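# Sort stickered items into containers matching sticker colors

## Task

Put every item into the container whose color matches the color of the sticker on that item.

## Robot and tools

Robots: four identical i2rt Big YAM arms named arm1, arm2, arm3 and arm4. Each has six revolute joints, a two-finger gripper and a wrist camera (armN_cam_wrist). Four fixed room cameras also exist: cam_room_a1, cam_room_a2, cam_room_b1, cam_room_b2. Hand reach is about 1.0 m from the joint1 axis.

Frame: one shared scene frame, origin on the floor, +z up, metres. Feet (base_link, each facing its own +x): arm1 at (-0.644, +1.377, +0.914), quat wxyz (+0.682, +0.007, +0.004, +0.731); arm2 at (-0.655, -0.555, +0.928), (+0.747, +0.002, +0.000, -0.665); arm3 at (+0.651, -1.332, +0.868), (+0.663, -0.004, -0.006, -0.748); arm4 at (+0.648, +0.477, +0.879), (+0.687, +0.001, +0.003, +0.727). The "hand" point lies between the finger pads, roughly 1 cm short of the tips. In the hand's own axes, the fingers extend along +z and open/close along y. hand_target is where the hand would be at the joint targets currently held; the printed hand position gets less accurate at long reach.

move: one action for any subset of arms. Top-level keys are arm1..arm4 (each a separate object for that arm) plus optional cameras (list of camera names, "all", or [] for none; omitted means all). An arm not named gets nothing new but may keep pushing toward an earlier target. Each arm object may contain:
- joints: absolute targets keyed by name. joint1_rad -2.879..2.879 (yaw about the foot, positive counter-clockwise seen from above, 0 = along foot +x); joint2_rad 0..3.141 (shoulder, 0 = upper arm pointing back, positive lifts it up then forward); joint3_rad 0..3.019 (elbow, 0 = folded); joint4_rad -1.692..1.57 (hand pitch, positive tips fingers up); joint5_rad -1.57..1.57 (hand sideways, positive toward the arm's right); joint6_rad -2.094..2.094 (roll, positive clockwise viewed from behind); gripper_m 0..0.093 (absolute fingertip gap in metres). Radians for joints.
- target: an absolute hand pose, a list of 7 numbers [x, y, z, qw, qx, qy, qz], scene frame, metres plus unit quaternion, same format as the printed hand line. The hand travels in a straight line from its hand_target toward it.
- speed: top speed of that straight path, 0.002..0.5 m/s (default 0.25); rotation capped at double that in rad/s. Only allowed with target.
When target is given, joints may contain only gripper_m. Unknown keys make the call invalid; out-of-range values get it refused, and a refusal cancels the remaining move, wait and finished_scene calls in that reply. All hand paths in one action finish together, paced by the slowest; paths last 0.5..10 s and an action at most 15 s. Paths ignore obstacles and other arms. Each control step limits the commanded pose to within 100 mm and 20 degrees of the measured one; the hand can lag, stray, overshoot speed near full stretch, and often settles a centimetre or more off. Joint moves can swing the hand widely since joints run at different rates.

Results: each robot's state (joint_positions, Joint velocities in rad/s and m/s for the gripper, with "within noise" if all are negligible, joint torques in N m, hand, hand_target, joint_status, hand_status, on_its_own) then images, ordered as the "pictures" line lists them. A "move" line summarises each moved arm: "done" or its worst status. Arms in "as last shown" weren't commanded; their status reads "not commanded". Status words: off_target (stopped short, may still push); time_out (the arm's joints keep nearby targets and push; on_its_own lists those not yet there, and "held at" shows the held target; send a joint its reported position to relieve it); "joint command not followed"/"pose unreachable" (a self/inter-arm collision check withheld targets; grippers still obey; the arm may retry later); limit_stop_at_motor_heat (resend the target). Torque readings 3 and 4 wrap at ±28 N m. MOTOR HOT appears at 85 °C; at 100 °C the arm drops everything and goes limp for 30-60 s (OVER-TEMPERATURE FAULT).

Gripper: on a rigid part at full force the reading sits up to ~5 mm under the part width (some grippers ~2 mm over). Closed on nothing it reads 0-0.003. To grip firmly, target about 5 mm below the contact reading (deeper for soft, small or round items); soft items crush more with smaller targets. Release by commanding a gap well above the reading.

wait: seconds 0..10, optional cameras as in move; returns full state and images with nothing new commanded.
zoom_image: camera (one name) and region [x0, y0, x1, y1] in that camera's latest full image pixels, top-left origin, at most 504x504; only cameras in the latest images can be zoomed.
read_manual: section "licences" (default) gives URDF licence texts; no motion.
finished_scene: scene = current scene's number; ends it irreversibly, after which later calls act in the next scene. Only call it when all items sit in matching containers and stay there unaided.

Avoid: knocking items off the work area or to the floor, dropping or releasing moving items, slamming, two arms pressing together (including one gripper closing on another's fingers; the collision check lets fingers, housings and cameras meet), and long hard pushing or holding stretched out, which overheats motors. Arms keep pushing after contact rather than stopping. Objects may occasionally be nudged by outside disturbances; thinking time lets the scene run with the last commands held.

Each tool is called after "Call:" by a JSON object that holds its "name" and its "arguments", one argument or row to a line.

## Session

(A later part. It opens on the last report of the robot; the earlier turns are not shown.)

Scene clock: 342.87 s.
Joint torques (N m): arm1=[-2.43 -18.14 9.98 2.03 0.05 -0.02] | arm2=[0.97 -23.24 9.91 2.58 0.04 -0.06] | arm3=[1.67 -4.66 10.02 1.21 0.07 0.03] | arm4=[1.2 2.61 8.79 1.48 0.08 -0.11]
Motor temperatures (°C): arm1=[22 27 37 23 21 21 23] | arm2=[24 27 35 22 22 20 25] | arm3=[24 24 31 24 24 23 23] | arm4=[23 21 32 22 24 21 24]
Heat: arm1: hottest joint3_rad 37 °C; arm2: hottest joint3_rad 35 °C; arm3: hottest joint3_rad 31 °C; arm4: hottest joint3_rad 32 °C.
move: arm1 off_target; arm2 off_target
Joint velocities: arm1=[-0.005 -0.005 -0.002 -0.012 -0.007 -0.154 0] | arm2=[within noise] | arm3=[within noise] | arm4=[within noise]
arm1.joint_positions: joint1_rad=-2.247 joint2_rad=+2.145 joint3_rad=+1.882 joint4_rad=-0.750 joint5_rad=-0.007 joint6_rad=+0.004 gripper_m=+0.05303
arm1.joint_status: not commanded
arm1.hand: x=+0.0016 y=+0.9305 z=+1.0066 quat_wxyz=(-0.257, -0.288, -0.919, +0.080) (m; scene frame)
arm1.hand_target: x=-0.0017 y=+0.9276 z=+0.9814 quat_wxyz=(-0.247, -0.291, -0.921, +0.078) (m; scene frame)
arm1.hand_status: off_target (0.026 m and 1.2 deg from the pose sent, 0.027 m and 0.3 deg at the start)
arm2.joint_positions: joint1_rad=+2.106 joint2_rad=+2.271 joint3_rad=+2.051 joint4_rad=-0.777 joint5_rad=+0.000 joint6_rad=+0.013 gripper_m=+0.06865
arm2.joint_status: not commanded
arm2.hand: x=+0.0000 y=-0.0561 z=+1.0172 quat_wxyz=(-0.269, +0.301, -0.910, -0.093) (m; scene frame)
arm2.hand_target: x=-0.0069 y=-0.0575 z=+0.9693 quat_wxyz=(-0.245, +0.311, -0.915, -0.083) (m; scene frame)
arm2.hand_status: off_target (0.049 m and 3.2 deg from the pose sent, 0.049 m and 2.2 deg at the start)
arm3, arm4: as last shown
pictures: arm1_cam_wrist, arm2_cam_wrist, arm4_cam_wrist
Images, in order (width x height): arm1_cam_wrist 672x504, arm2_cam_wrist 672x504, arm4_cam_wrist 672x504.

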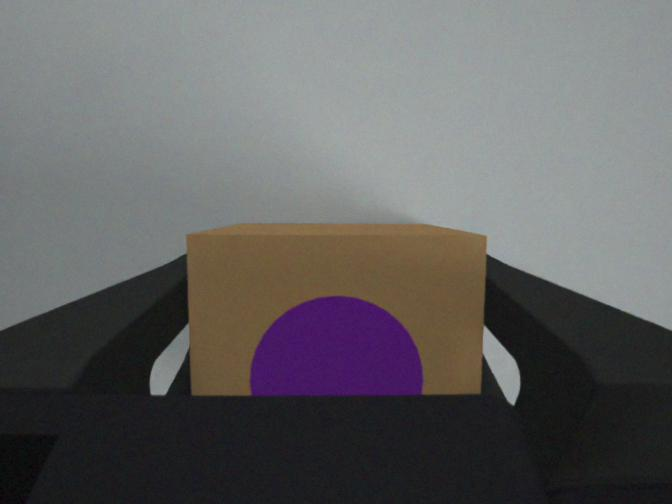

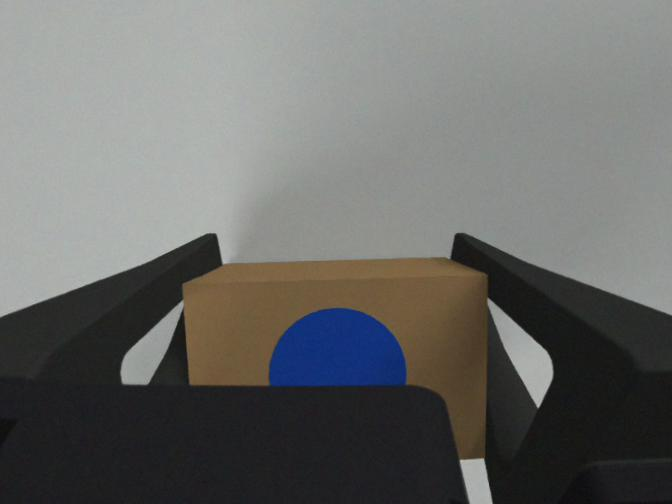

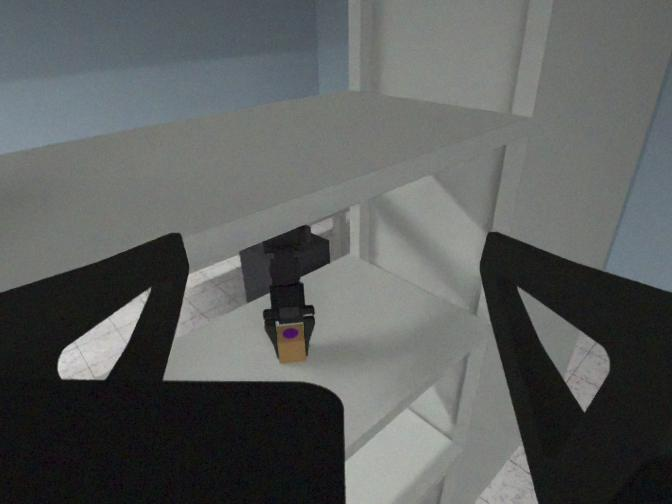

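Call:
{"name": "move", "arguments": {
  "arm1": {"target":[-0.001,0.927,1.003,0.2468,0.2905,0.9212,-0.0778],"speed":0.05},
  "arm2": {"target":[-0.005,-0.056,0.985,0.2451,-0.3105,0.9146,0.0832],"speed":0.05},
  "cameras": []
}}

Call:
{"name": "move", "arguments": {
  "arm1": {"joints":{"gripper_m":0.09}},
  "arm2": {"joints":{"gripper_m":0.093}},
  "cameras": ["arm1_cam_wrist","arm2_cam_wrist","arm4_cam_wrist"]
}}

Scene clock: 350.67 s.
Joint torques (N m): arm1=[-2.08 -18.73 12.52 0.35 0.04 0] | arm2=[0.97 -24.12 12.23 1.17 0.04 -0.04] | arm3=[1.85 -4.95 10 1.26 0.07 0.03] | arm4=[1.49 2.84 8.92 1.59 0.07 -0.1]
Motor temperatures (°C): arm1=[22 27 36 23 21 21 23] | arm2=[24 28 35 22 22 20 25] | arm3=[24 24 31 24 24 23 23] | arm4=[23 21 32 22 24 21 24]
Heat: arm1: hottest joint3_rad 36 °C; arm2: hottest joint3_rad 35 °C; arm3: hottest joint3_rad 31 °C; arm4: hottest joint3_rad 32 °C.
move: arm1 done; arm2 off_target
Joint velocities: within noise
arm1.joint_positions: joint1_rad=-2.247 joint2_rad=+2.145 joint3_rad=+1.882 joint4_rad=-0.753 joint5_rad=-0.007 joint6_rad=+0.004 gripper_m=+0.05303
arm1.joint_status: not commanded
arm1.hand: x=+0.0011 y=+0.9308 z=+1.0062 quat_wxyz=(-0.255, -0.288, -0.920, +0.079) (m; scene frame)
arm1.hand_target: x=-0.0011 y=+0.9271 z=+1.0030 quat_wxyz=(-0.247, -0.290, -0.921, +0.078) (m; scene frame)
arm1.hand_status: done (0.005 m and 1.0 deg from the pose sent, 0.006 m and 1.2 deg at the start)
arm2.joint_positions: joint1_rad=+2.106 joint2_rad=+2.271 joint3_rad=+2.049 joint4_rad=-0.776 joint5_rad=+0.000 joint6_rad=+0.012 gripper_m=+0.06865
arm2.joint_status: not commanded
arm2.hand: x=-0.0003 y=-0.0563 z=+1.0164 quat_wxyz=(-0.268, +0.301, -0.910, -0.093) (m; scene frame)
arm2.hand_target: x=-0.0058 y=-0.0566 z=+0.9855 quat_wxyz=(-0.245, +0.311, -0.915, -0.083) (m; scene frame)
arm2.hand_status: off_target (0.032 m and 3.1 deg from the pose sent, 0.032 m and 3.2 deg at the start)
arm3, arm4: as last shown
pictures: none
No camera images: "cameras" was empty.

Scene clock: 351.23 s.
Joint torques (N m): arm1=[-2.49 -19.49 12.59 0.8 -0.04 0.01] | arm2=[1.08 -24.18 12.18 1.35 0.05 -0.05] | arm3=[1.85 -4.66 9.99 1.22 0.07 0.03] | arm4=[1.14 2.73 8.73 1.47 0.09 -0.09]
Motor temperatures (°C): arm1=[22 27 36 23 21 21 23] | arm2=[24 28 35 22 22 20 25] | arm3=[24 24 31 24 24 23 23] | arm4=[23 21 32 22 24 21 24]
Heat: arm1: hottest joint3_rad 36 °C; arm2: hottest joint3_rad 35 °C; arm3: hottest joint3_rad 31 °C; arm4: hottest joint3_rad 32 °C.
move: arm1 done; arm2 done
Joint velocities: within noise
arm1.joint_positions: joint1_rad=-2.249 joint2_rad=+2.146 joint3_rad=+1.882 joint4_rad=-0.763 joint5_rad=-0.005 joint6_rad=+0.005 gripper_m=+0.08996
arm1.joint_status: all done
arm1.hand: x=-0.0018 y=+0.9306 z=+1.0035 quat_wxyz=(-0.249, -0.290, -0.921, +0.078) (m; scene frame)
arm1.hand_target: x=-0.0011 y=+0.9270 z=+1.0030 quat_wxyz=(-0.247, -0.291, -0.921, +0.078) (m; scene frame)
arm1.hand_status: not commanded
arm2.joint_positions: joint1_rad=+2.106 joint2_rad=+2.272 joint3_rad=+2.049 joint4_rad=-0.781 joint5_rad=+0.000 joint6_rad=+0.012 gripper_m=+0.09292
arm2.joint_status: all done
arm2.hand: x=-0.0010 y=-0.0569 z=+1.0151 quat_wxyz=(-0.266, +0.302, -0.911, -0.092) (m; scene frame)
arm2.hand_target: x=-0.0058 y=-0.0566 z=+0.9855 quat_wxyz=(-0.245, +0.311, -0.915, -0.083) (m; scene frame)
arm2.hand_status: not commanded
arm3, arm4: as last shown
pictures: arm1_cam_wrist, arm2_cam_wrist, arm4_cam_wrist
Images, in order (width x height): arm1_cam_wrist 672x504, arm2_cam_wrist 672x504, arm4_cam_wrist 672x504.

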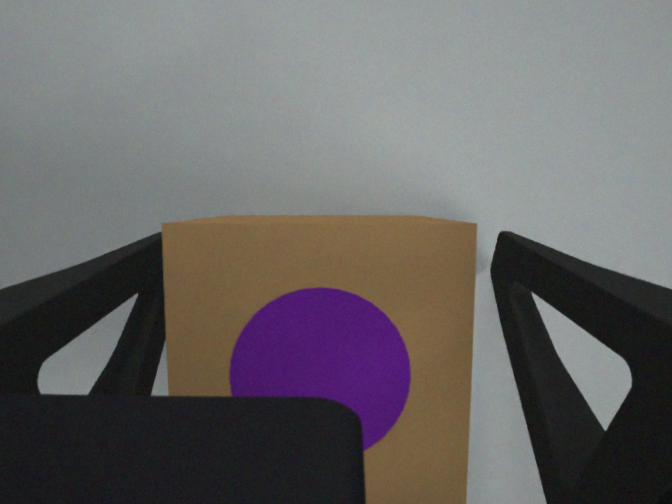

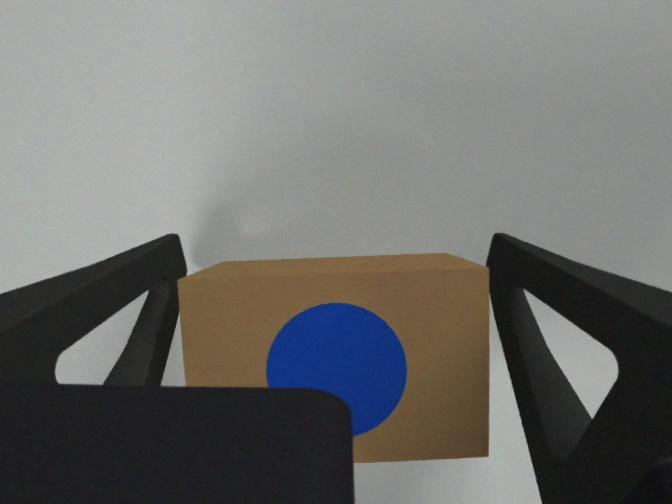

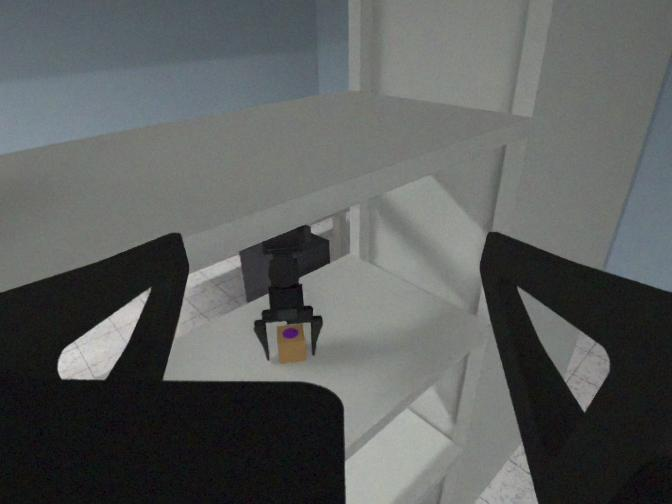

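Call:
{"name": "move", "arguments": {
  "arm1": {"target":[-0.068,0.974,1.13,0.2468,0.2905,0.9212,-0.0778]},
  "arm2": {"target":[-0.066,-0.102,1.12,0.2451,-0.3105,0.9146,0.0832]},
  "cameras": []
}}

Call:
{"name": "move", "arguments": {
  "arm1": {"target":[-0.41,1.21,1.25,0.2468,0.2905,0.9212,-0.0778],"speed":0.4},
  "arm2": {"target":[-0.42,-0.375,1.25,0.2451,-0.3105,0.9146,0.0832],"speed":0.4},
  "cameras": ["arm1_cam_wrist","arm2_cam_wrist","arm4_cam_wrist"]
}}

Scene clock: 360.13 s.
Joint torques (N m): arm1=[-2.96 -15.56 11.63 0.73 -0.04 0] | arm2=[1.14 -21.66 10.84 1.35 0.06 0] | arm3=[1.9 -4.89 9.99 1.24 0.06 0.03] | arm4=[1.26 2.73 8.81 1.47 0.06 -0.08]
Motor temperatures (°C): arm1=[21 27 36 23 21 21 23] | arm2=[24 28 35 22 22 20 24] | arm3=[24 24 31 24 24 23 23] | arm4=[23 21 32 22 24 21 24]
Heat: arm1: hottest joint3_rad 36 °C; arm2: hottest joint3_rad 35 °C; arm3: hottest joint3_rad 31 °C; arm4: hottest joint3_rad 32 °C.
move: arm1 done; arm2 off_target
Joint velocities: within noise
arm1.joint_positions: joint1_rad=-2.249 joint2_rad=+1.847 joint3_rad=+1.754 joint4_rad=-0.924 joint5_rad=-0.006 joint6_rad=+0.005 gripper_m=+0.08996
arm1.joint_status: not commanded
arm1.hand: x=-0.0658 y=+0.9765 z=+1.1360 quat_wxyz=(-0.254, -0.290, -0.919, +0.080) (m; scene frame)
arm1.hand_target: x=-0.0681 y=+0.9740 z=+1.1301 quat_wxyz=(-0.247, -0.291, -0.921, +0.078) (m; scene frame)
arm1.hand_status: done (0.007 m and 0.9 deg from the pose sent, 0.149 m and 0.3 deg at the start)
arm2.joint_positions: joint1_rad=+2.106 joint2_rad=+1.976 joint3_rad=+1.903 joint4_rad=-0.925 joint5_rad=+0.001 joint6_rad=+0.009 gripper_m=+0.09292
arm2.joint_status: not commanded
arm2.hand: x=-0.0607 y=-0.1027 z=+1.1477 quat_wxyz=(-0.269, +0.303, -0.910, -0.092) (m; scene frame)
arm2.hand_target: x=-0.0664 y=-0.1023 z=+1.1205 quat_wxyz=(-0.245, +0.311, -0.915, -0.083) (m; scene frame)
arm2.hand_status: off_target (0.028 m and 3.1 deg from the pose sent, 0.131 m and 2.8 deg at the start)
arm3.joint_positions: joint1_rad=+1.641 joint2_rad=+0.906 joint3_rad=+1.286 joint4_rad=-1.406 joint5_rad=-0.001 joint6_rad=-0.008 gripper_m=+0.09398
arm3.joint_status: not commanded
arm3.hand: x=+0.9739 y=-1.3426 z=+1.2699 quat_wxyz=(-0.270, -0.018, -0.963, +0.014) (m; scene frame)
arm3.hand_target: x=+0.9744 y=-1.3398 z=+1.2791 quat_wxyz=(-0.282, -0.018, -0.959, +0.012) (m; scene frame)
arm3.hand_status: not commanded
arm4: as last shown
pictures: none
No camera images: "cameras" was empty.

Scene clock: 362.17 s.
Joint torques (N m): arm1=[-2.02 0.62 11.28 0.83 -0.08 -0.04] | arm2=[1.2 -2.84 10.45 1.31 0.11 0] | arm3=[1.73 -4.84 9.99 1.24 0.07 0.02] | arm4=[0.97 2.67 8.81 1.52 0.08 -0.09]
Motor temperatures (°C): arm1=[21 27 36 23 21 21 23] | arm2=[24 28 35 22 22 20 24] | arm3=[24 24 31 24 24 23 23] | arm4=[23 21 32 22 24 21 24]
Heat: arm1: hottest joint3_rad 36 °C; arm2: hottest joint3_rad 35 °C; arm3: hottest joint3_rad 31 °C; arm4: hottest joint3_rad 32 °C.
move: arm1 done; arm2 off_target
Joint velocities: within noise
arm1.joint_positions: joint1_rad=-2.269 joint2_rad=+0.746 joint3_rad=+1.048 joint4_rad=-1.322 joint5_rad=-0.019 joint6_rad=-0.014 gripper_m=+0.08996
arm1.joint_status: not commanded
arm1.hand: x=-0.4079 y=+1.2119 z=+1.2516 quat_wxyz=(-0.253, -0.289, -0.920, +0.078) (m; scene frame)
arm1.hand_target: x=-0.4100 y=+1.2101 z=+1.2499 quat_wxyz=(-0.247, -0.290, -0.921, +0.078) (m; scene frame)
arm1.hand_status: done (0.003 m and 0.8 deg from the pose sent, 0.431 m and 0.9 deg at the start)
arm2.joint_positions: joint1_rad=+2.106 joint2_rad=+0.779 joint3_rad=+1.035 joint4_rad=-1.269 joint5_rad=+0.001 joint6_rad=+0.009 gripper_m=+0.09292
arm2.joint_status: not commanded
arm2.hand: x=-0.4171 y=-0.3750 z=+1.2623 quat_wxyz=(-0.262, +0.303, -0.912, -0.090) (m; scene frame)
arm2.hand_target: x=-0.4201 y=-0.3751 z=+1.2502 quat_wxyz=(-0.245, +0.311, -0.915, -0.083) (m; scene frame)
arm2.hand_status: off_target (0.013 m and 2.3 deg from the pose sent, 0.462 m and 3.1 deg at the start)
arm3, arm4: as last shown
pictures: arm1_cam_wrist, arm2_cam_wrist, arm4_cam_wrist
Images, in order (width x height): arm1_cam_wrist 672x504, arm2_cam_wrist 672x504, arm4_cam_wrist 672x504.

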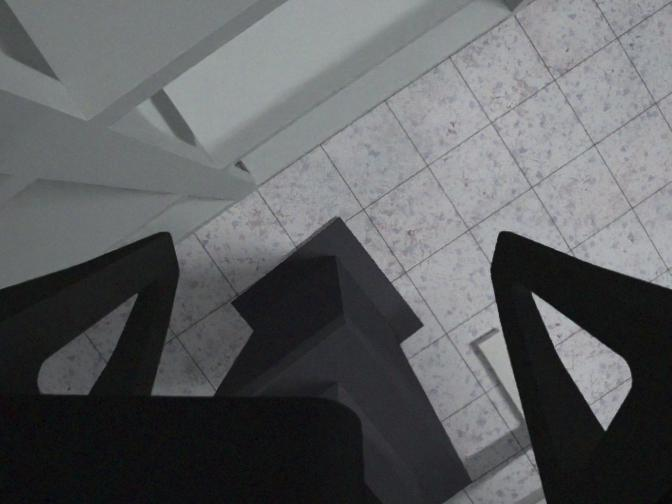

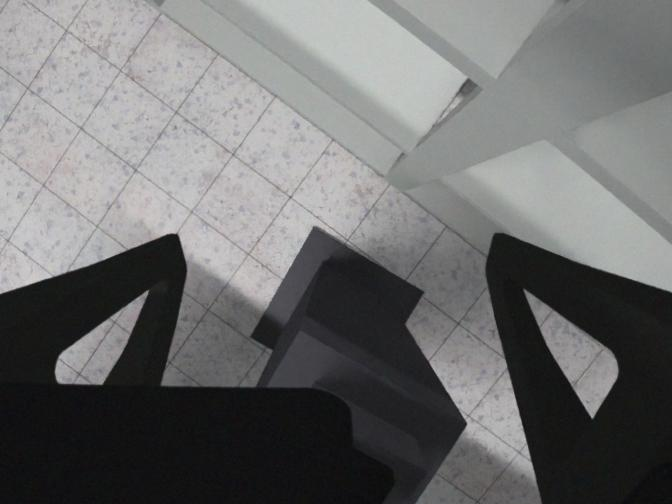

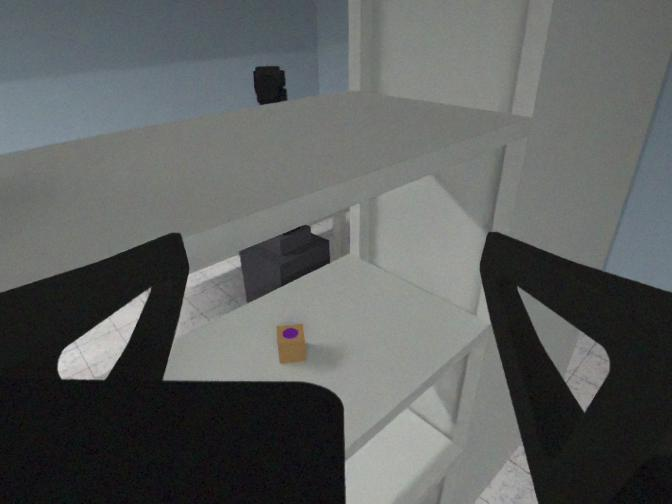

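Call:
{"name": "move", "arguments": {
  "arm4": {"target":[0.451,0.614,1.26,0.0776,-0.9215,0.2896,0.2469]},
  "cameras": []
}}

Call:
{"name": "move", "arguments": {
  "arm4": {"target":[0.197,0.792,1.22,0.0776,-0.9215,0.2896,0.2469]},
  "cameras": ["arm4_cam_wrist"]
}}

Call:
{"name": "move", "arguments": {
  "arm4": {"target":[0.039,0.901,1.10,0.0776,-0.9215,0.2896,0.2469]},
  "cameras": ["arm4_cam_wrist"]
}}

Scene clock: 372.50 s.
Joint torques (N m): arm1=[-1.96 1.26 11.29 0.79 -0.04 -0.03] | arm2=[1.26 -2.84 10.45 1.32 0.11 0] | arm3=[1.85 -5.01 9.98 1.25 0.07 0.02] | arm4=[1.38 -0.56 8.35 0.55 -0.04 0.17]
Motor temperatures (°C): arm1=[21 26 36 23 21 21 22] | arm2=[24 27 34 22 22 20 24] | arm3=[24 24 31 24 24 23 23] | arm4=[23 21 32 22 24 21 24]
Heat: arm1: hottest joint3_rad 36 °C; arm2: hottest joint3_rad 34 °C; arm3: hottest joint3_rad 31 °C; arm4: hottest joint3_rad 32 °C.
move: arm4 done
Joint velocities: within noise
arm1, arm2, arm3: as last shown
arm1.hand_target: x=-0.4100 y=+1.2101 z=+1.2499 quat_wxyz=(-0.247, -0.291, -0.921, +0.078) (m; scene frame)
arm4.joint_positions: joint1_rad=+0.921 joint2_rad=+0.694 joint3_rad=+1.153 joint4_rad=-1.493 joint5_rad=+0.021 joint6_rad=+0.005 gripper_m=+0.09401
arm4.joint_status: not commanded
arm4.hand: x=+0.4511 y=+0.6174 z=+1.2626 quat_wxyz=(-0.084, +0.920, -0.287, -0.253) (m; scene frame)
arm4.hand_target: x=+0.4510 y=+0.6141 z=+1.2600 quat_wxyz=(-0.078, +0.921, -0.290, -0.247) (m; scene frame)
arm4.hand_status: done (0.004 m and 1.1 deg from the pose sent, 0.299 m and 68.6 deg at the start)
pictures: none
No camera images: "cameras" was empty.

Scene clock: 374.47 s.
Joint torques (N m): arm1=[-3.02 0.67 10.93 1.03 -0.06 -0.05] | arm2=[1.32 -2.84 10.48 1.33 0.11 0.01] | arm3=[1.85 -4.84 10 1.28 0.06 0.02] | arm4=[1.49 -13.45 13.3 1.18 0.07 0.04]
Motor temperatures (°C): arm1=[21 26 36 23 21 21 22] | arm2=[24 27 34 22 22 20 24] | arm3=[24 24 31 24 24 23 23] | arm4=[23 21 33 22 24 21 24]
Heat: arm1: hottest joint3_rad 36 °C; arm2: hottest joint3_rad 34 °C; arm3: hottest joint3_rad 31 °C; arm4: hottest joint3_rad 33 °C.
move: arm4 off_target
Joint velocities: within noise
arm1, arm2, arm3: as last shown
arm4.joint_positions: joint1_rad=+0.904 joint2_rad=+1.446 joint3_rad=+1.499 joint4_rad=-1.161 joint5_rad=+0.009 joint6_rad=+0.004 gripper_m=+0.09401
arm4.joint_status: not commanded
arm4.hand: x=+0.2136 y=+0.7856 z=+1.1950 quat_wxyz=(-0.070, +0.927, -0.296, -0.219) (m; scene frame)
arm4.hand_target: x=+0.1983 y=+0.7910 z=+1.2200 quat_wxyz=(-0.078, +0.921, -0.290, -0.247) (m; scene frame)
arm4.hand_status: off_target (0.031 m and 3.4 deg from the pose sent, 0.311 m and 1.0 deg at the start)
pictures: arm4_cam_wrist
Images, in order (width x height): arm4_cam_wrist 672x504.

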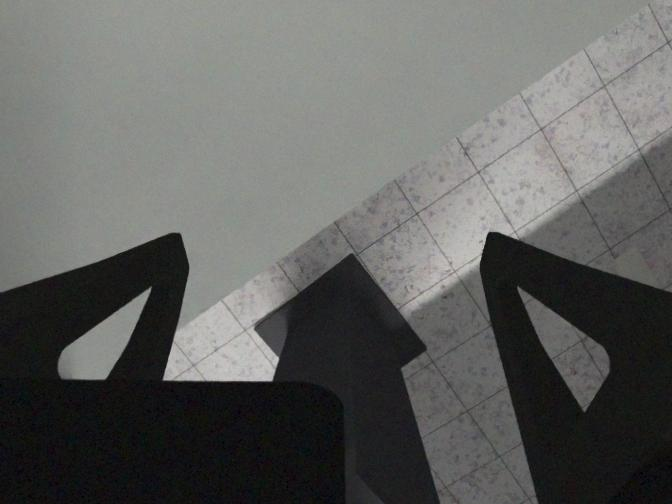

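Scene clock: 376.23 s.
Joint torques (N m): arm1=[-2.78 0.85 11.21 0.83 -0.03 -0.07] | arm2=[1.32 -2.84 10.45 1.36 0.1 0.01] | arm3=[1.61 -4.78 10 1.25 0.07 0.02] | arm4=[1.32 -21.95 13.12 0.87 0.06 0.02]
Motor temperatures (°C): arm1=[21 26 36 23 21 21 22] | arm2=[24 27 34 22 22 20 24] | arm3=[24 24 31 23 24 23 23] | arm4=[23 22 33 22 24 21 24]
Heat: arm1: hottest joint3_rad 36 °C; arm2: hottest joint3_rad 34 °C; arm3: hottest joint3_rad 31 °C; arm4: hottest joint3_rad 33 °C.
move: arm4 off_target
Joint velocities: within noise
arm1, arm2, arm3: as last shown
arm4.joint_positions: joint1_rad=+0.904 joint2_rad=+1.966 joint3_rad=+1.887 joint4_rad=-1.007 joint5_rad=+0.009 joint6_rad=+0.004 gripper_m=+0.09401
arm4.joint_status: not commanded
arm4.hand: x=+0.0553 y=+0.8955 z=+1.0865 quat_wxyz=(-0.073, +0.925, -0.295, -0.229) (m; scene frame)
arm4.hand_target: x=+0.0399 y=+0.9002 z=+1.1000 quat_wxyz=(-0.078, +0.921, -0.290, -0.247) (m; scene frame)
arm4.hand_status: off_target (0.022 m and 2.2 deg from the pose sent, 0.230 m and 3.4 deg at the start)
pictures: arm4_cam_wrist
Images, in order (width x height): arm4_cam_wrist 672x504.

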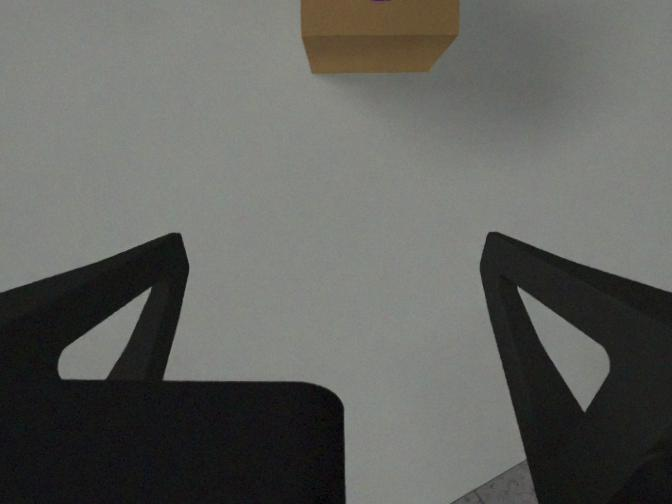

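Call:
{"name": "move", "arguments": {
  "arm4": {"target":[-0.010,0.957,1.03,0.0776,-0.9215,0.2896,0.2469],"speed":0.15},
  "cameras": ["arm4_cam_wrist"]
}}

Scene clock: 388.43 s.
Joint torques (N m): arm1=[-2.61 0.32 11.15 1.02 -0.08 -0.01] | arm2=[1.32 -2.9 10.48 1.33 0.1 0.01] | arm3=[1.73 -4.66 9.98 1.25 0.07 0.03] | arm4=[0.73 -24.88 12.94 0.85 -0.07 -0.08]
Motor temperatures (°C): arm1=[21 26 36 23 21 21 22] | arm2=[24 27 33 22 22 20 24] | arm3=[24 24 31 23 24 23 23] | arm4=[23 23 37 22 24 21 24]
Heat: arm1: hottest joint3_rad 36 °C; arm2: hottest joint3_rad 33 °C; arm3: hottest joint3_rad 31 °C; arm4: hottest joint3_rad 37 °C.
move: arm4 off_target
Joint velocities: within noise
arm1, arm2, arm3: as last shown
arm4.joint_positions: joint1_rad=+0.891 joint2_rad=+2.213 joint3_rad=+2.122 joint4_rad=-0.986 joint5_rad=-0.002 joint6_rad=-0.007 gripper_m=+0.09401
arm4.joint_status: not commanded
arm4.hand: x=-0.0012 y=+0.9447 z=+1.0227 quat_wxyz=(-0.073, +0.924, -0.294, -0.235) (m; scene frame)
arm4.hand_target: x=-0.0091 y=+0.9566 z=+1.0300 quat_wxyz=(-0.078, +0.921, -0.290, -0.247) (m; scene frame)
arm4.hand_status: off_target (0.017 m and 1.6 deg from the pose sent, 0.106 m and 2.2 deg at the start)
pictures: arm4_cam_wrist
Images, in order (width x height): arm4_cam_wrist 672x504.

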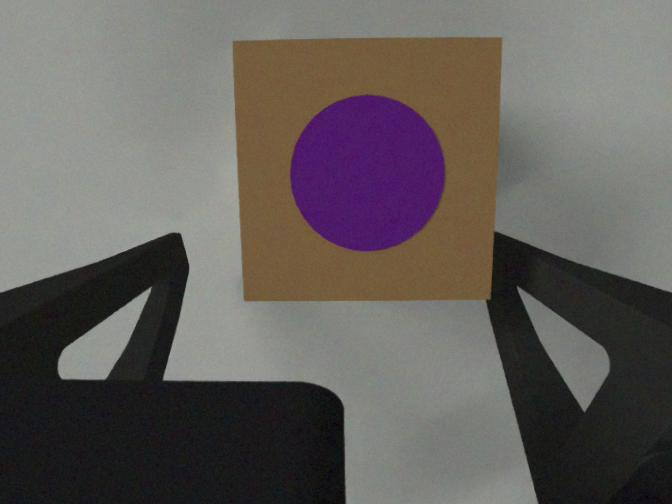

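Call:
{"name": "move", "arguments": {
  "arm4": {"target":[-0.024,0.973,1.012,0.0776,-0.9215,0.2896,0.2469],"speed":0.15},
  "cameras": ["arm4_cam_wrist"]
}}

Scene clock: 398.23 s.
Joint torques (N m): arm1=[-2.61 0.62 11.11 0.73 -0.06 -0.06] | arm2=[1.26 -2.84 10.45 1.32 0.11 0.01] | arm3=[1.79 -4.89 10.04 1.24 0.07 0.04] | arm4=[0.62 -24.29 13.11 0.43 -0.04 -0.08]
Motor temperatures (°C): arm1=[21 26 35 23 21 21 22] | arm2=[24 26 33 22 22 20 24] | arm3=[24 24 31 23 24 23 23] | arm4=[23 23 39 22 24 21 24]
Heat: arm1: hottest joint3_rad 35 °C; arm2: hottest joint3_rad 33 °C; arm3: hottest joint3_rad 31 °C; arm4: hottest joint3_rad 39 °C.
move: arm4 off_target
Joint velocities: within noise
arm1, arm2, arm3: as last shown
arm4.joint_positions: joint1_rad=+0.886 joint2_rad=+2.285 joint3_rad=+2.222 joint4_rad=-0.992 joint5_rad=-0.005 joint6_rad=-0.014 gripper_m=+0.09401
arm4.joint_status: not commanded
arm4.hand: x=-0.0185 y=+0.9614 z=+1.0154 quat_wxyz=(-0.076, +0.921, -0.292, -0.245) (m; scene frame)
arm4.hand_target: x=-0.0232 y=+0.9726 z=+1.0118 quat_wxyz=(-0.078, +0.921, -0.290, -0.248) (m; scene frame)
arm4.hand_status: off_target (0.013 m and 0.4 deg from the pose sent, 0.038 m and 1.6 deg at the start)
pictures: arm4_cam_wrist
Images, in order (width x height): arm4_cam_wrist 672x504.

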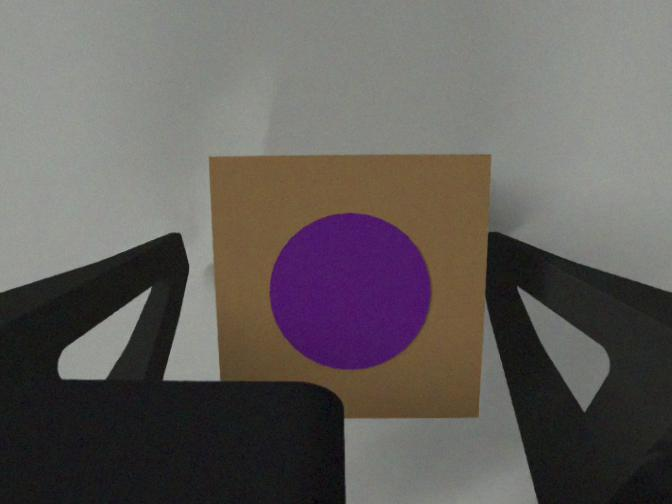

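Call:
{"name": "move", "arguments": {
  "arm4": {"joints":{"gripper_m":0.044}},
  "cameras": []
}}

Call:
{"name": "move", "arguments": {
  "arm4": {"target":[0.039,0.92,1.12,0.0776,-0.9215,0.2896,0.2469]},
  "cameras": ["arm4_cam_wrist"]
}}

Call:
{"name": "move", "arguments": {
  "arm4": {"target":[0.43,0.63,1.26,0.0776,-0.9215,0.2896,0.2469]},
  "cameras": ["arm4_cam_wrist"]
}}

Scene clock: 403.87 s.
Joint torques (N m): arm1=[-2.67 0.67 11.1 0.77 -0.06 0] | arm2=[1.32 -2.96 10.44 1.35 0.1 0.01] | arm3=[1.85 -4.95 10 1.22 0.08 0.03] | arm4=[0.56 -24.7 13 0.47 -0.01 -0.08]
Motor temperatures (°C): arm1=[21 25 35 23 21 21 22] | arm2=[24 26 33 22 22 20 24] | arm3=[24 24 31 23 24 23 23] | arm4=[23 24 40 22 24 21 24]
Heat: arm1: hottest joint3_rad 35 °C; arm2: hottest joint3_rad 33 °C; arm3: hottest joint3_rad 31 °C; arm4: hottest joint3_rad 40 °C.
move: arm4 off_target
Joint velocities: within noise
arm1, arm2, arm3: as last shown
arm4.joint_positions: joint1_rad=+0.886 joint2_rad=+2.285 joint3_rad=+2.222 joint4_rad=-0.992 joint5_rad=-0.006 joint6_rad=-0.015 gripper_m=+0.05344
arm4.joint_status: gripper_m off_target (ended at +0.05346, target +0.04400)
arm4.hand: x=-0.0184 y=+0.9612 z=+1.0153 quat_wxyz=(-0.076, +0.922, -0.292, -0.245) (m; scene frame)
arm4.hand_target: x=-0.0233 y=+0.9724 z=+1.0118 quat_wxyz=(-0.078, +0.921, -0.289, -0.248) (m; scene frame)
arm4.hand_status: not commanded
pictures: none
No camera images: "cameras" was empty.

Scene clock: 405.23 s.
Joint torques (N m): arm1=[-2.84 0.85 11.11 0.96 -0.05 -0.06] | arm2=[1.26 -2.84 10.45 1.31 0.1 0.01] | arm3=[1.79 -4.78 9.98 1.26 0.08 0.03] | arm4=[0.79 -22.71 9.24 0.49 0.1 0.04]
Motor temperatures (°C): arm1=[21 25 35 23 21 21 22] | arm2=[24 26 33 22 22 20 24] | arm3=[24 24 31 23 24 23 23] | arm4=[23 24 40 22 24 21 25]
Heat: arm1: hottest joint3_rad 35 °C; arm2: hottest joint3_rad 33 °C; arm3: hottest joint3_rad 31 °C; arm4: hottest joint3_rad 40 °C.
move: arm4 off_target
Joint velocities: within noise
arm1, arm2: as last shown
arm3.joint_positions: joint1_rad=+1.641 joint2_rad=+0.906 joint3_rad=+1.286 joint4_rad=-1.406 joint5_rad=-0.001 joint6_rad=-0.008 gripper_m=+0.09398
arm3.joint_status: not commanded
arm3.hand: x=+0.9739 y=-1.3426 z=+1.2699 quat_wxyz=(-0.270, -0.018, -0.963, +0.014) (m; scene frame)
arm3.hand_target: x=+0.9744 y=-1.3398 z=+1.2791 quat_wxyz=(-0.282, -0.018, -0.959, +0.012) (m; scene frame)
arm3.hand_status: not commanded
arm4.joint_positions: joint1_rad=+0.886 joint2_rad=+2.006 joint3_rad=+2.055 joint4_rad=-1.070 joint5_rad=-0.006 joint6_rad=-0.015 gripper_m=+0.05344
arm4.joint_status: not commanded
arm4.hand: x=+0.0394 y=+0.9200 z=+1.1347 quat_wxyz=(-0.081, +0.917, -0.290, -0.260) (m; scene frame)
arm4.hand_target: x=+0.0391 y=+0.9198 z=+1.1202 quat_wxyz=(-0.078, +0.921, -0.289, -0.247) (m; scene frame)
arm4.hand_status: off_target (0.015 m and 1.6 deg from the pose sent, 0.126 m and 0.4 deg at the start)
pictures: arm4_cam_wrist
Images, in order (width x height): arm4_cam_wrist 672x504.

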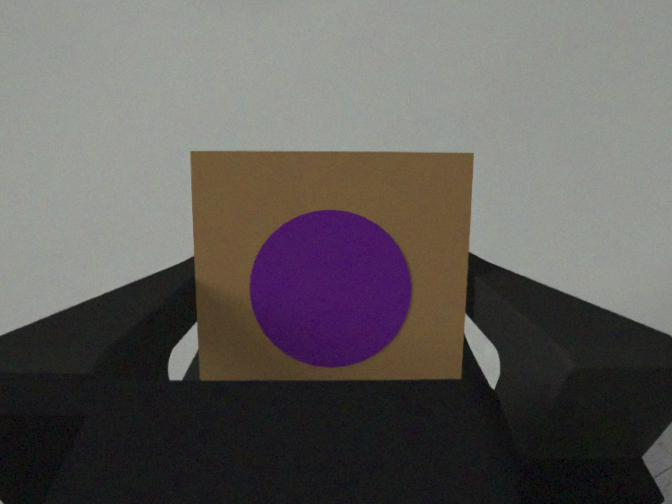

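Scene clock: 408.00 s.
Joint torques (N m): arm1=[-1.9 1.26 11.22 0.85 0 -0.02] | arm2=[1.32 -2.78 10.47 1.29 0.11 0.01] | arm3=[1.96 -4.95 9.98 1.24 0.07 0.02] | arm4=[1.55 -1.38 8.43 0.64 0.21 0.19]
Motor temperatures (°C): arm1=[21 25 35 23 21 21 22] | arm2=[24 26 33 22 22 20 24] | arm3=[24 24 31 23 24 23 23] | arm4=[23 24 40 22 24 21 25]
Heat: arm1: hottest joint3_rad 35 °C; arm2: hottest joint3_rad 33 °C; arm3: hottest joint3_rad 31 °C; arm4: hottest joint3_rad 40 °C.
move: arm4 done
Joint velocities: within noise
arm1.joint_positions: joint1_rad=-2.269 joint2_rad=+0.746 joint3_rad=+1.048 joint4_rad=-1.322 joint5_rad=-0.019 joint6_rad=-0.014 gripper_m=+0.08996
arm1.joint_status: not commanded
arm1.hand: x=-0.4079 y=+1.2119 z=+1.2516 quat_wxyz=(-0.253, -0.289, -0.920, +0.078) (m; scene frame)
arm1.hand_target: x=-0.4100 y=+1.2101 z=+1.2499 quat_wxyz=(-0.247, -0.291, -0.921, +0.078) (m; scene frame)
arm1.hand_status: not commanded
arm2.joint_positions: joint1_rad=+2.106 joint2_rad=+0.779 joint3_rad=+1.035 joint4_rad=-1.269 joint5_rad=+0.001 joint6_rad=+0.009 gripper_m=+0.09292
arm2.joint_status: not commanded
arm2.hand: x=-0.4171 y=-0.3750 z=+1.2623 quat_wxyz=(-0.262, +0.303, -0.912, -0.090) (m; scene frame)
arm2.hand_target: x=-0.4201 y=-0.3751 z=+1.2502 quat_wxyz=(-0.245, +0.311, -0.915, -0.083) (m; scene frame)
arm2.hand_status: not commanded
arm3: as last shown
arm4.joint_positions: joint1_rad=+0.912 joint2_rad=+0.753 joint3_rad=+1.173 joint4_rad=-1.452 joint5_rad=+0.009 joint6_rad=-0.004 gripper_m=+0.05344
arm4.joint_status: not commanded
arm4.hand: x=+0.4309 y=+0.6316 z=+1.2631 quat_wxyz=(-0.081, +0.920, -0.286, -0.254) (m; scene frame)
arm4.hand_target: x=+0.4300 y=+0.6300 z=+1.2601 quat_wxyz=(-0.078, +0.922, -0.289, -0.247) (m; scene frame)
arm4.hand_status: done (0.004 m and 1.0 deg from the pose sent, 0.502 m and 1.6 deg at the start)
pictures: arm4_cam_wrist
Images, in order (width x height): arm4_cam_wrist 672x504.

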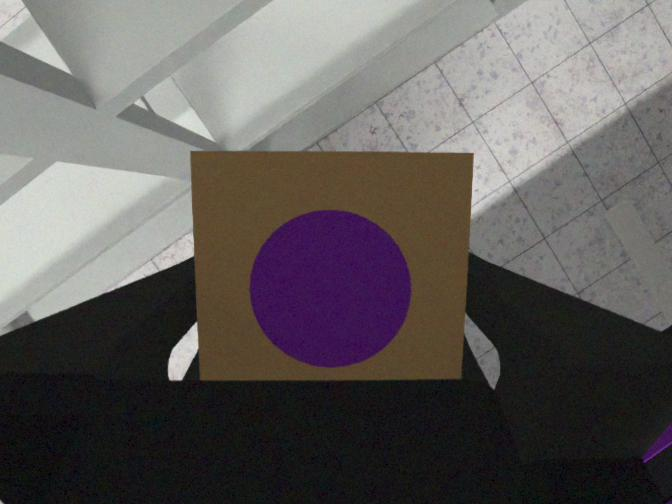

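Call:
{"name": "move", "arguments": {
  "arm4": {"joints":{"joint1_rad":-1.05,"joint5_rad":0,"joint6_rad":0}},
  "cameras": []
}}

Call:
{"name": "move", "arguments": {
  "arm4": {"target":[1.10,0.775,0.95,0.2481,-0.0735,0.9261,0.0735]},
  "cameras": ["arm4_cam_wrist","cam_room_a2"]
}}

Call:
{"name": "zoom_image", "arguments": {
  "camera": "cam_room_a2",
  "region": [180, 180, 420, 400]
}}

Scene clock: 425.83 s.
Joint torques (N m): arm1=[-2.55 0.97 11.11 0.98 -0.06 -0.02] | arm2=[1.26 -2.73 10.47 1.35 0.11 0.01] | arm3=[1.67 -4.84 10 1.22 0.06 0.02] | arm4=[0.56 -1.26 8.55 0.47 0.06 0.09]
Motor temperatures (°C): arm1=[21 25 35 23 21 21 22] | arm2=[24 26 33 22 22 20 23] | arm3=[24 24 31 23 24 23 23] | arm4=[23 24 38 22 24 21 25]
Heat: arm1: hottest joint3_rad 35 °C; arm2: hottest joint3_rad 33 °C; arm3: hottest joint3_rad 31 °C; arm4: hottest joint3_rad 38 °C.
move: arm4 done
Joint velocities: within noise
arm1, arm2, arm3: as last shown
arm4.joint_positions: joint1_rad=-1.046 joint2_rad=+0.756 joint3_rad=+1.173 joint4_rad=-1.452 joint5_rad=+0.001 joint6_rad=-0.003 gripper_m=+0.05344
arm4.joint_status: all done
arm4.hand: x=+0.8737 y=+0.6251 z=+1.2604 quat_wxyz=(-0.251, +0.278, -0.924, -0.074) (m; scene frame)
arm4.hand_target: x=+0.8735 y=+0.6238 z=+1.2580 quat_wxyz=(-0.245, +0.275, -0.927, -0.072) (m; scene frame)
arm4.hand_status: not commanded
pictures: none
No camera images: "cameras" was empty.

arm4: "target": qw, qx, qy, qz must be a unit quaternion (the sum of their squares is 1)

This scene's latest camera images include none from cam_room_a2. They are from: arm4_cam_wrist. cam_room_a2's image comes with the result of a call that names it in "cameras".

Call:
{"name": "move", "arguments": {
  "arm4": {"target":[1.10,0.775,0.95,0.2481,-0.2743,0.9261,0.0735]},
  "cameras": ["arm4_cam_wrist","cam_room_a2"]
}}

Call:
{"name": "zoom_image", "arguments": {
  "camera": "cam_room_a2",
  "region": [180, 180, 420, 400]
}}

Scene clock: 431.73 s.
Joint torques (N m): arm1=[-2.37 0.03 11.26 0.9 -0.03 -0.03] | arm2=[1.38 -2.9 10.44 1.32 0.1 0.01] | arm3=[1.79 -4.78 10 1.26 0.06 0.02] | arm4=[0.56 -14.92 10.67 1.36 0.19 0.15]
Motor temperatures (°C): arm1=[21 25 35 23 21 21 22] | arm2=[24 26 33 22 22 20 23] | arm3=[24 24 31 23 24 23 23] | arm4=[23 23 37 22 24 21 26]
Heat: arm1: hottest joint3_rad 35 °C; arm2: hottest joint3_rad 33 °C; arm3: hottest joint3_rad 31 °C; arm4: hottest joint3_rad 37 °C.
move: arm4 off_target
Joint velocities: within noise
arm1.joint_positions: joint1_rad=-2.269 joint2_rad=+0.746 joint3_rad=+1.048 joint4_rad=-1.322 joint5_rad=-0.019 joint6_rad=-0.014 gripper_m=+0.08996
arm1.joint_status: not commanded
arm1.hand: x=-0.4079 y=+1.2119 z=+1.2516 quat_wxyz=(-0.253, -0.289, -0.920, +0.078) (m; scene frame)
arm1.hand_target: x=-0.4100 y=+1.2101 z=+1.2499 quat_wxyz=(-0.247, -0.291, -0.921, +0.078) (m; scene frame)
arm1.hand_status: not commanded
arm2.joint_positions: joint1_rad=+2.106 joint2_rad=+0.779 joint3_rad=+1.035 joint4_rad=-1.269 joint5_rad=+0.001 joint6_rad=+0.009 gripper_m=+0.09292
arm2.joint_status: not commanded
arm2.hand: x=-0.4171 y=-0.3750 z=+1.2623 quat_wxyz=(-0.262, +0.303, -0.912, -0.090) (m; scene frame)
arm2.hand_target: x=-0.4201 y=-0.3751 z=+1.2502 quat_wxyz=(-0.245, +0.311, -0.915, -0.083) (m; scene frame)
arm2.hand_status: not commanded
arm3.joint_positions: joint1_rad=+1.641 joint2_rad=+0.906 joint3_rad=+1.286 joint4_rad=-1.406 joint5_rad=-0.001 joint6_rad=-0.008 gripper_m=+0.09398
arm3.joint_status: not commanded
arm3.hand: x=+0.9739 y=-1.3426 z=+1.2699 quat_wxyz=(-0.270, -0.018, -0.963, +0.014) (m; scene frame)
arm3.hand_target: x=+0.9744 y=-1.3398 z=+1.2791 quat_wxyz=(-0.282, -0.018, -0.959, +0.012) (m; scene frame)
arm3.hand_status: not commanded
arm4.joint_positions: joint1_rad=-1.046 joint2_rad=+1.604 joint3_rad=+0.945 joint4_rad=-0.445 joint5_rad=+0.001 joint6_rad=-0.003 gripper_m=+0.05344
arm4.joint_status: not commanded
arm4.hand: x=+1.0788 y=+0.7598 z=+0.9294 quat_wxyz=(-0.219, +0.280, -0.932, -0.065) (m; scene frame)
arm4.hand_target: x=+1.0986 y=+0.7742 z=+0.9509 quat_wxyz=(-0.248, +0.274, -0.926, -0.074) (m; scene frame)
arm4.hand_status: off_target (0.033 m and 3.6 deg from the pose sent, 0.412 m and 0.6 deg at the start)
pictures: arm4_cam_wrist, cam_room_a2
Images, in order (width x height): arm4_cam_wrist 672x504, cam_room_a2 672x504.

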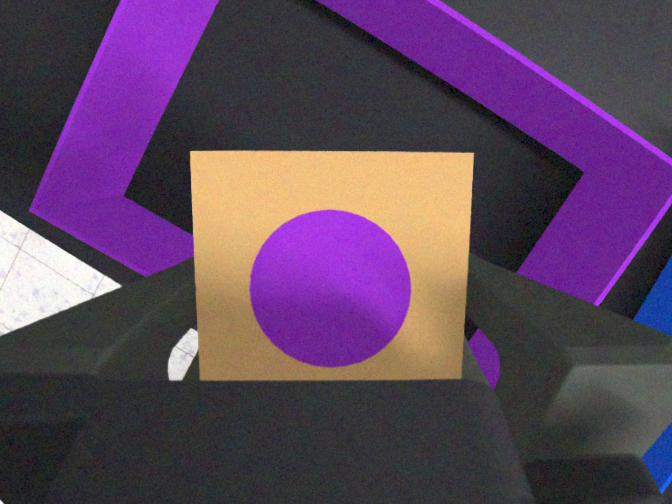

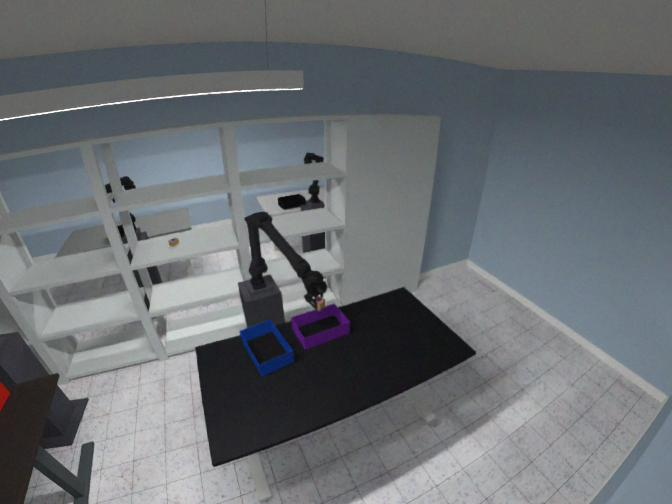

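Scaled by 2.100.

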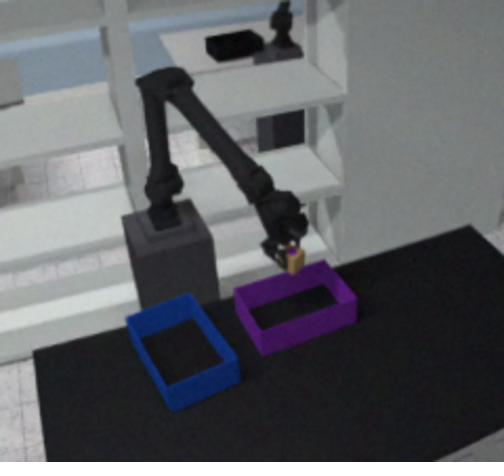

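Call:
{"name": "move", "arguments": {
  "arm4": {"target":[1.10,0.765,0.76,0.2481,-0.2743,0.9261,0.0735]},
  "cameras": ["arm4_cam_wrist"]
}}

Call:
{"name": "move", "arguments": {
  "arm4": {"target":[1.10,0.765,0.70,0.2481,-0.2743,0.9261,0.0735],"speed":0.1},
  "cameras": ["arm4_cam_wrist"]
}}

Scene clock: 445.00 s.
Joint torques (N m): arm1=[-2.67 0.5 11.21 0.94 -0.07 -0.03] | arm2=[1.26 -2.9 10.44 1.33 0.1 0.01] | arm3=[1.67 -4.89 9.98 1.24 0.06 0.03] | arm4=[-0.21 -16.62 4.82 1.46 -0.05 0.01]
Motor temperatures (°C): arm1=[21 25 35 23 21 21 22] | arm2=[24 25 32 22 22 20 23] | arm3=[24 24 31 23 24 23 23] | arm4=[23 23 37 22 24 21 26]
Heat: arm1: hottest joint3_rad 35 °C; arm2: hottest joint3_rad 32 °C; arm3: hottest joint3_rad 31 °C; arm4: hottest joint3_rad 37 °C.
move: arm4 done
Joint velocities: within noise
arm1, arm2, arm3: as last shown
arm4.joint_positions: joint1_rad=-1.053 joint2_rad=+2.019 joint3_rad=+0.886 joint4_rad=+0.067 joint5_rad=-0.002 joint6_rad=-0.003 gripper_m=+0.05344
arm4.joint_status: not commanded
arm4.hand: x=+1.0908 y=+0.7640 z=+0.7573 quat_wxyz=(-0.237, +0.276, -0.929, -0.070) (m; scene frame)
arm4.hand_target: x=+1.0999 y=+0.7650 z=+0.7602 quat_wxyz=(-0.248, +0.274, -0.926, -0.073) (m; scene frame)
arm4.hand_status: done (0.010 m and 1.4 deg from the pose sent, 0.171 m and 3.6 deg at the start)
pictures: arm4_cam_wrist
Images, in order (width x height): arm4_cam_wrist 672x504.

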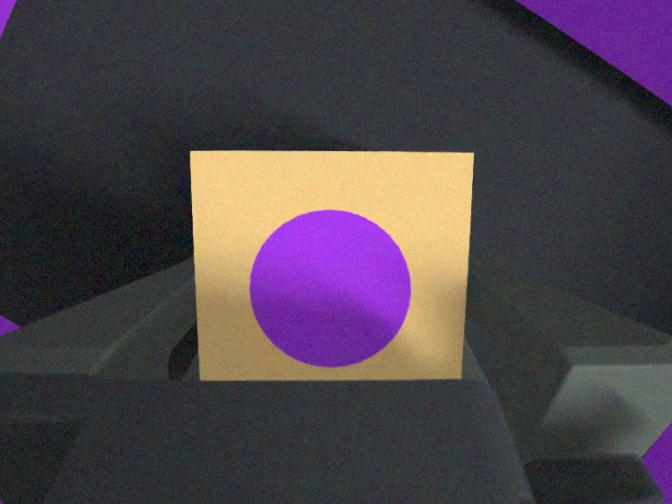

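Scene clock: 446.13 s.
Joint torques (N m): arm1=[-2.73 0.97 11.26 0.99 -0.05 -0.05] | arm2=[1.38 -2.84 10.45 1.36 0.1 0.01] | arm3=[1.79 -4.95 10.02 1.25 0.07 0.02] | arm4=[0.15 -10.93 4.46 0.87 -0.06 0]
Motor temperatures (°C): arm1=[21 25 35 23 21 21 22] | arm2=[24 25 32 22 22 20 23] | arm3=[24 24 31 23 24 23 23] | arm4=[23 23 36 22 24 21 26]
Heat: arm1: hottest joint3_rad 35 °C; arm2: hottest joint3_rad 32 °C; arm3: hottest joint3_rad 31 °C; arm4: hottest joint3_rad 36 °C.
move: arm4 off_target
Joint velocities: within noise
arm1, arm2, arm3: as last shown
arm4.joint_positions: joint1_rad=-1.053 joint2_rad=+2.101 joint3_rad=+0.910 joint4_rad=+0.219 joint5_rad=-0.002 joint6_rad=-0.003 gripper_m=+0.05344
arm4.joint_status: not commanded
arm4.hand: x=+1.1107 y=+0.7767 z=+0.7409 quat_wxyz=(-0.280, +0.273, -0.917, -0.083) (m; scene frame)
arm4.hand_target: x=+1.0976 y=+0.7638 z=+0.7029 quat_wxyz=(-0.248, +0.274, -0.926, -0.074) (m; scene frame)
arm4.hand_status: off_target (0.044 m and 4.0 deg from the pose sent, 0.058 m and 1.4 deg at the start)
pictures: arm4_cam_wrist
Images, in order (width x height): arm4_cam_wrist 672x504.

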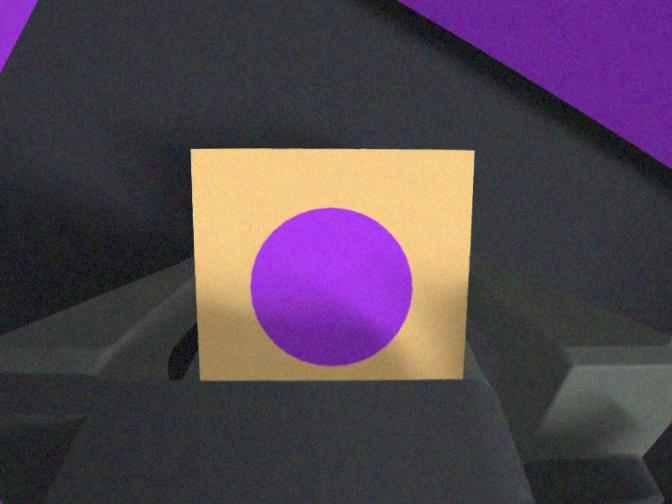

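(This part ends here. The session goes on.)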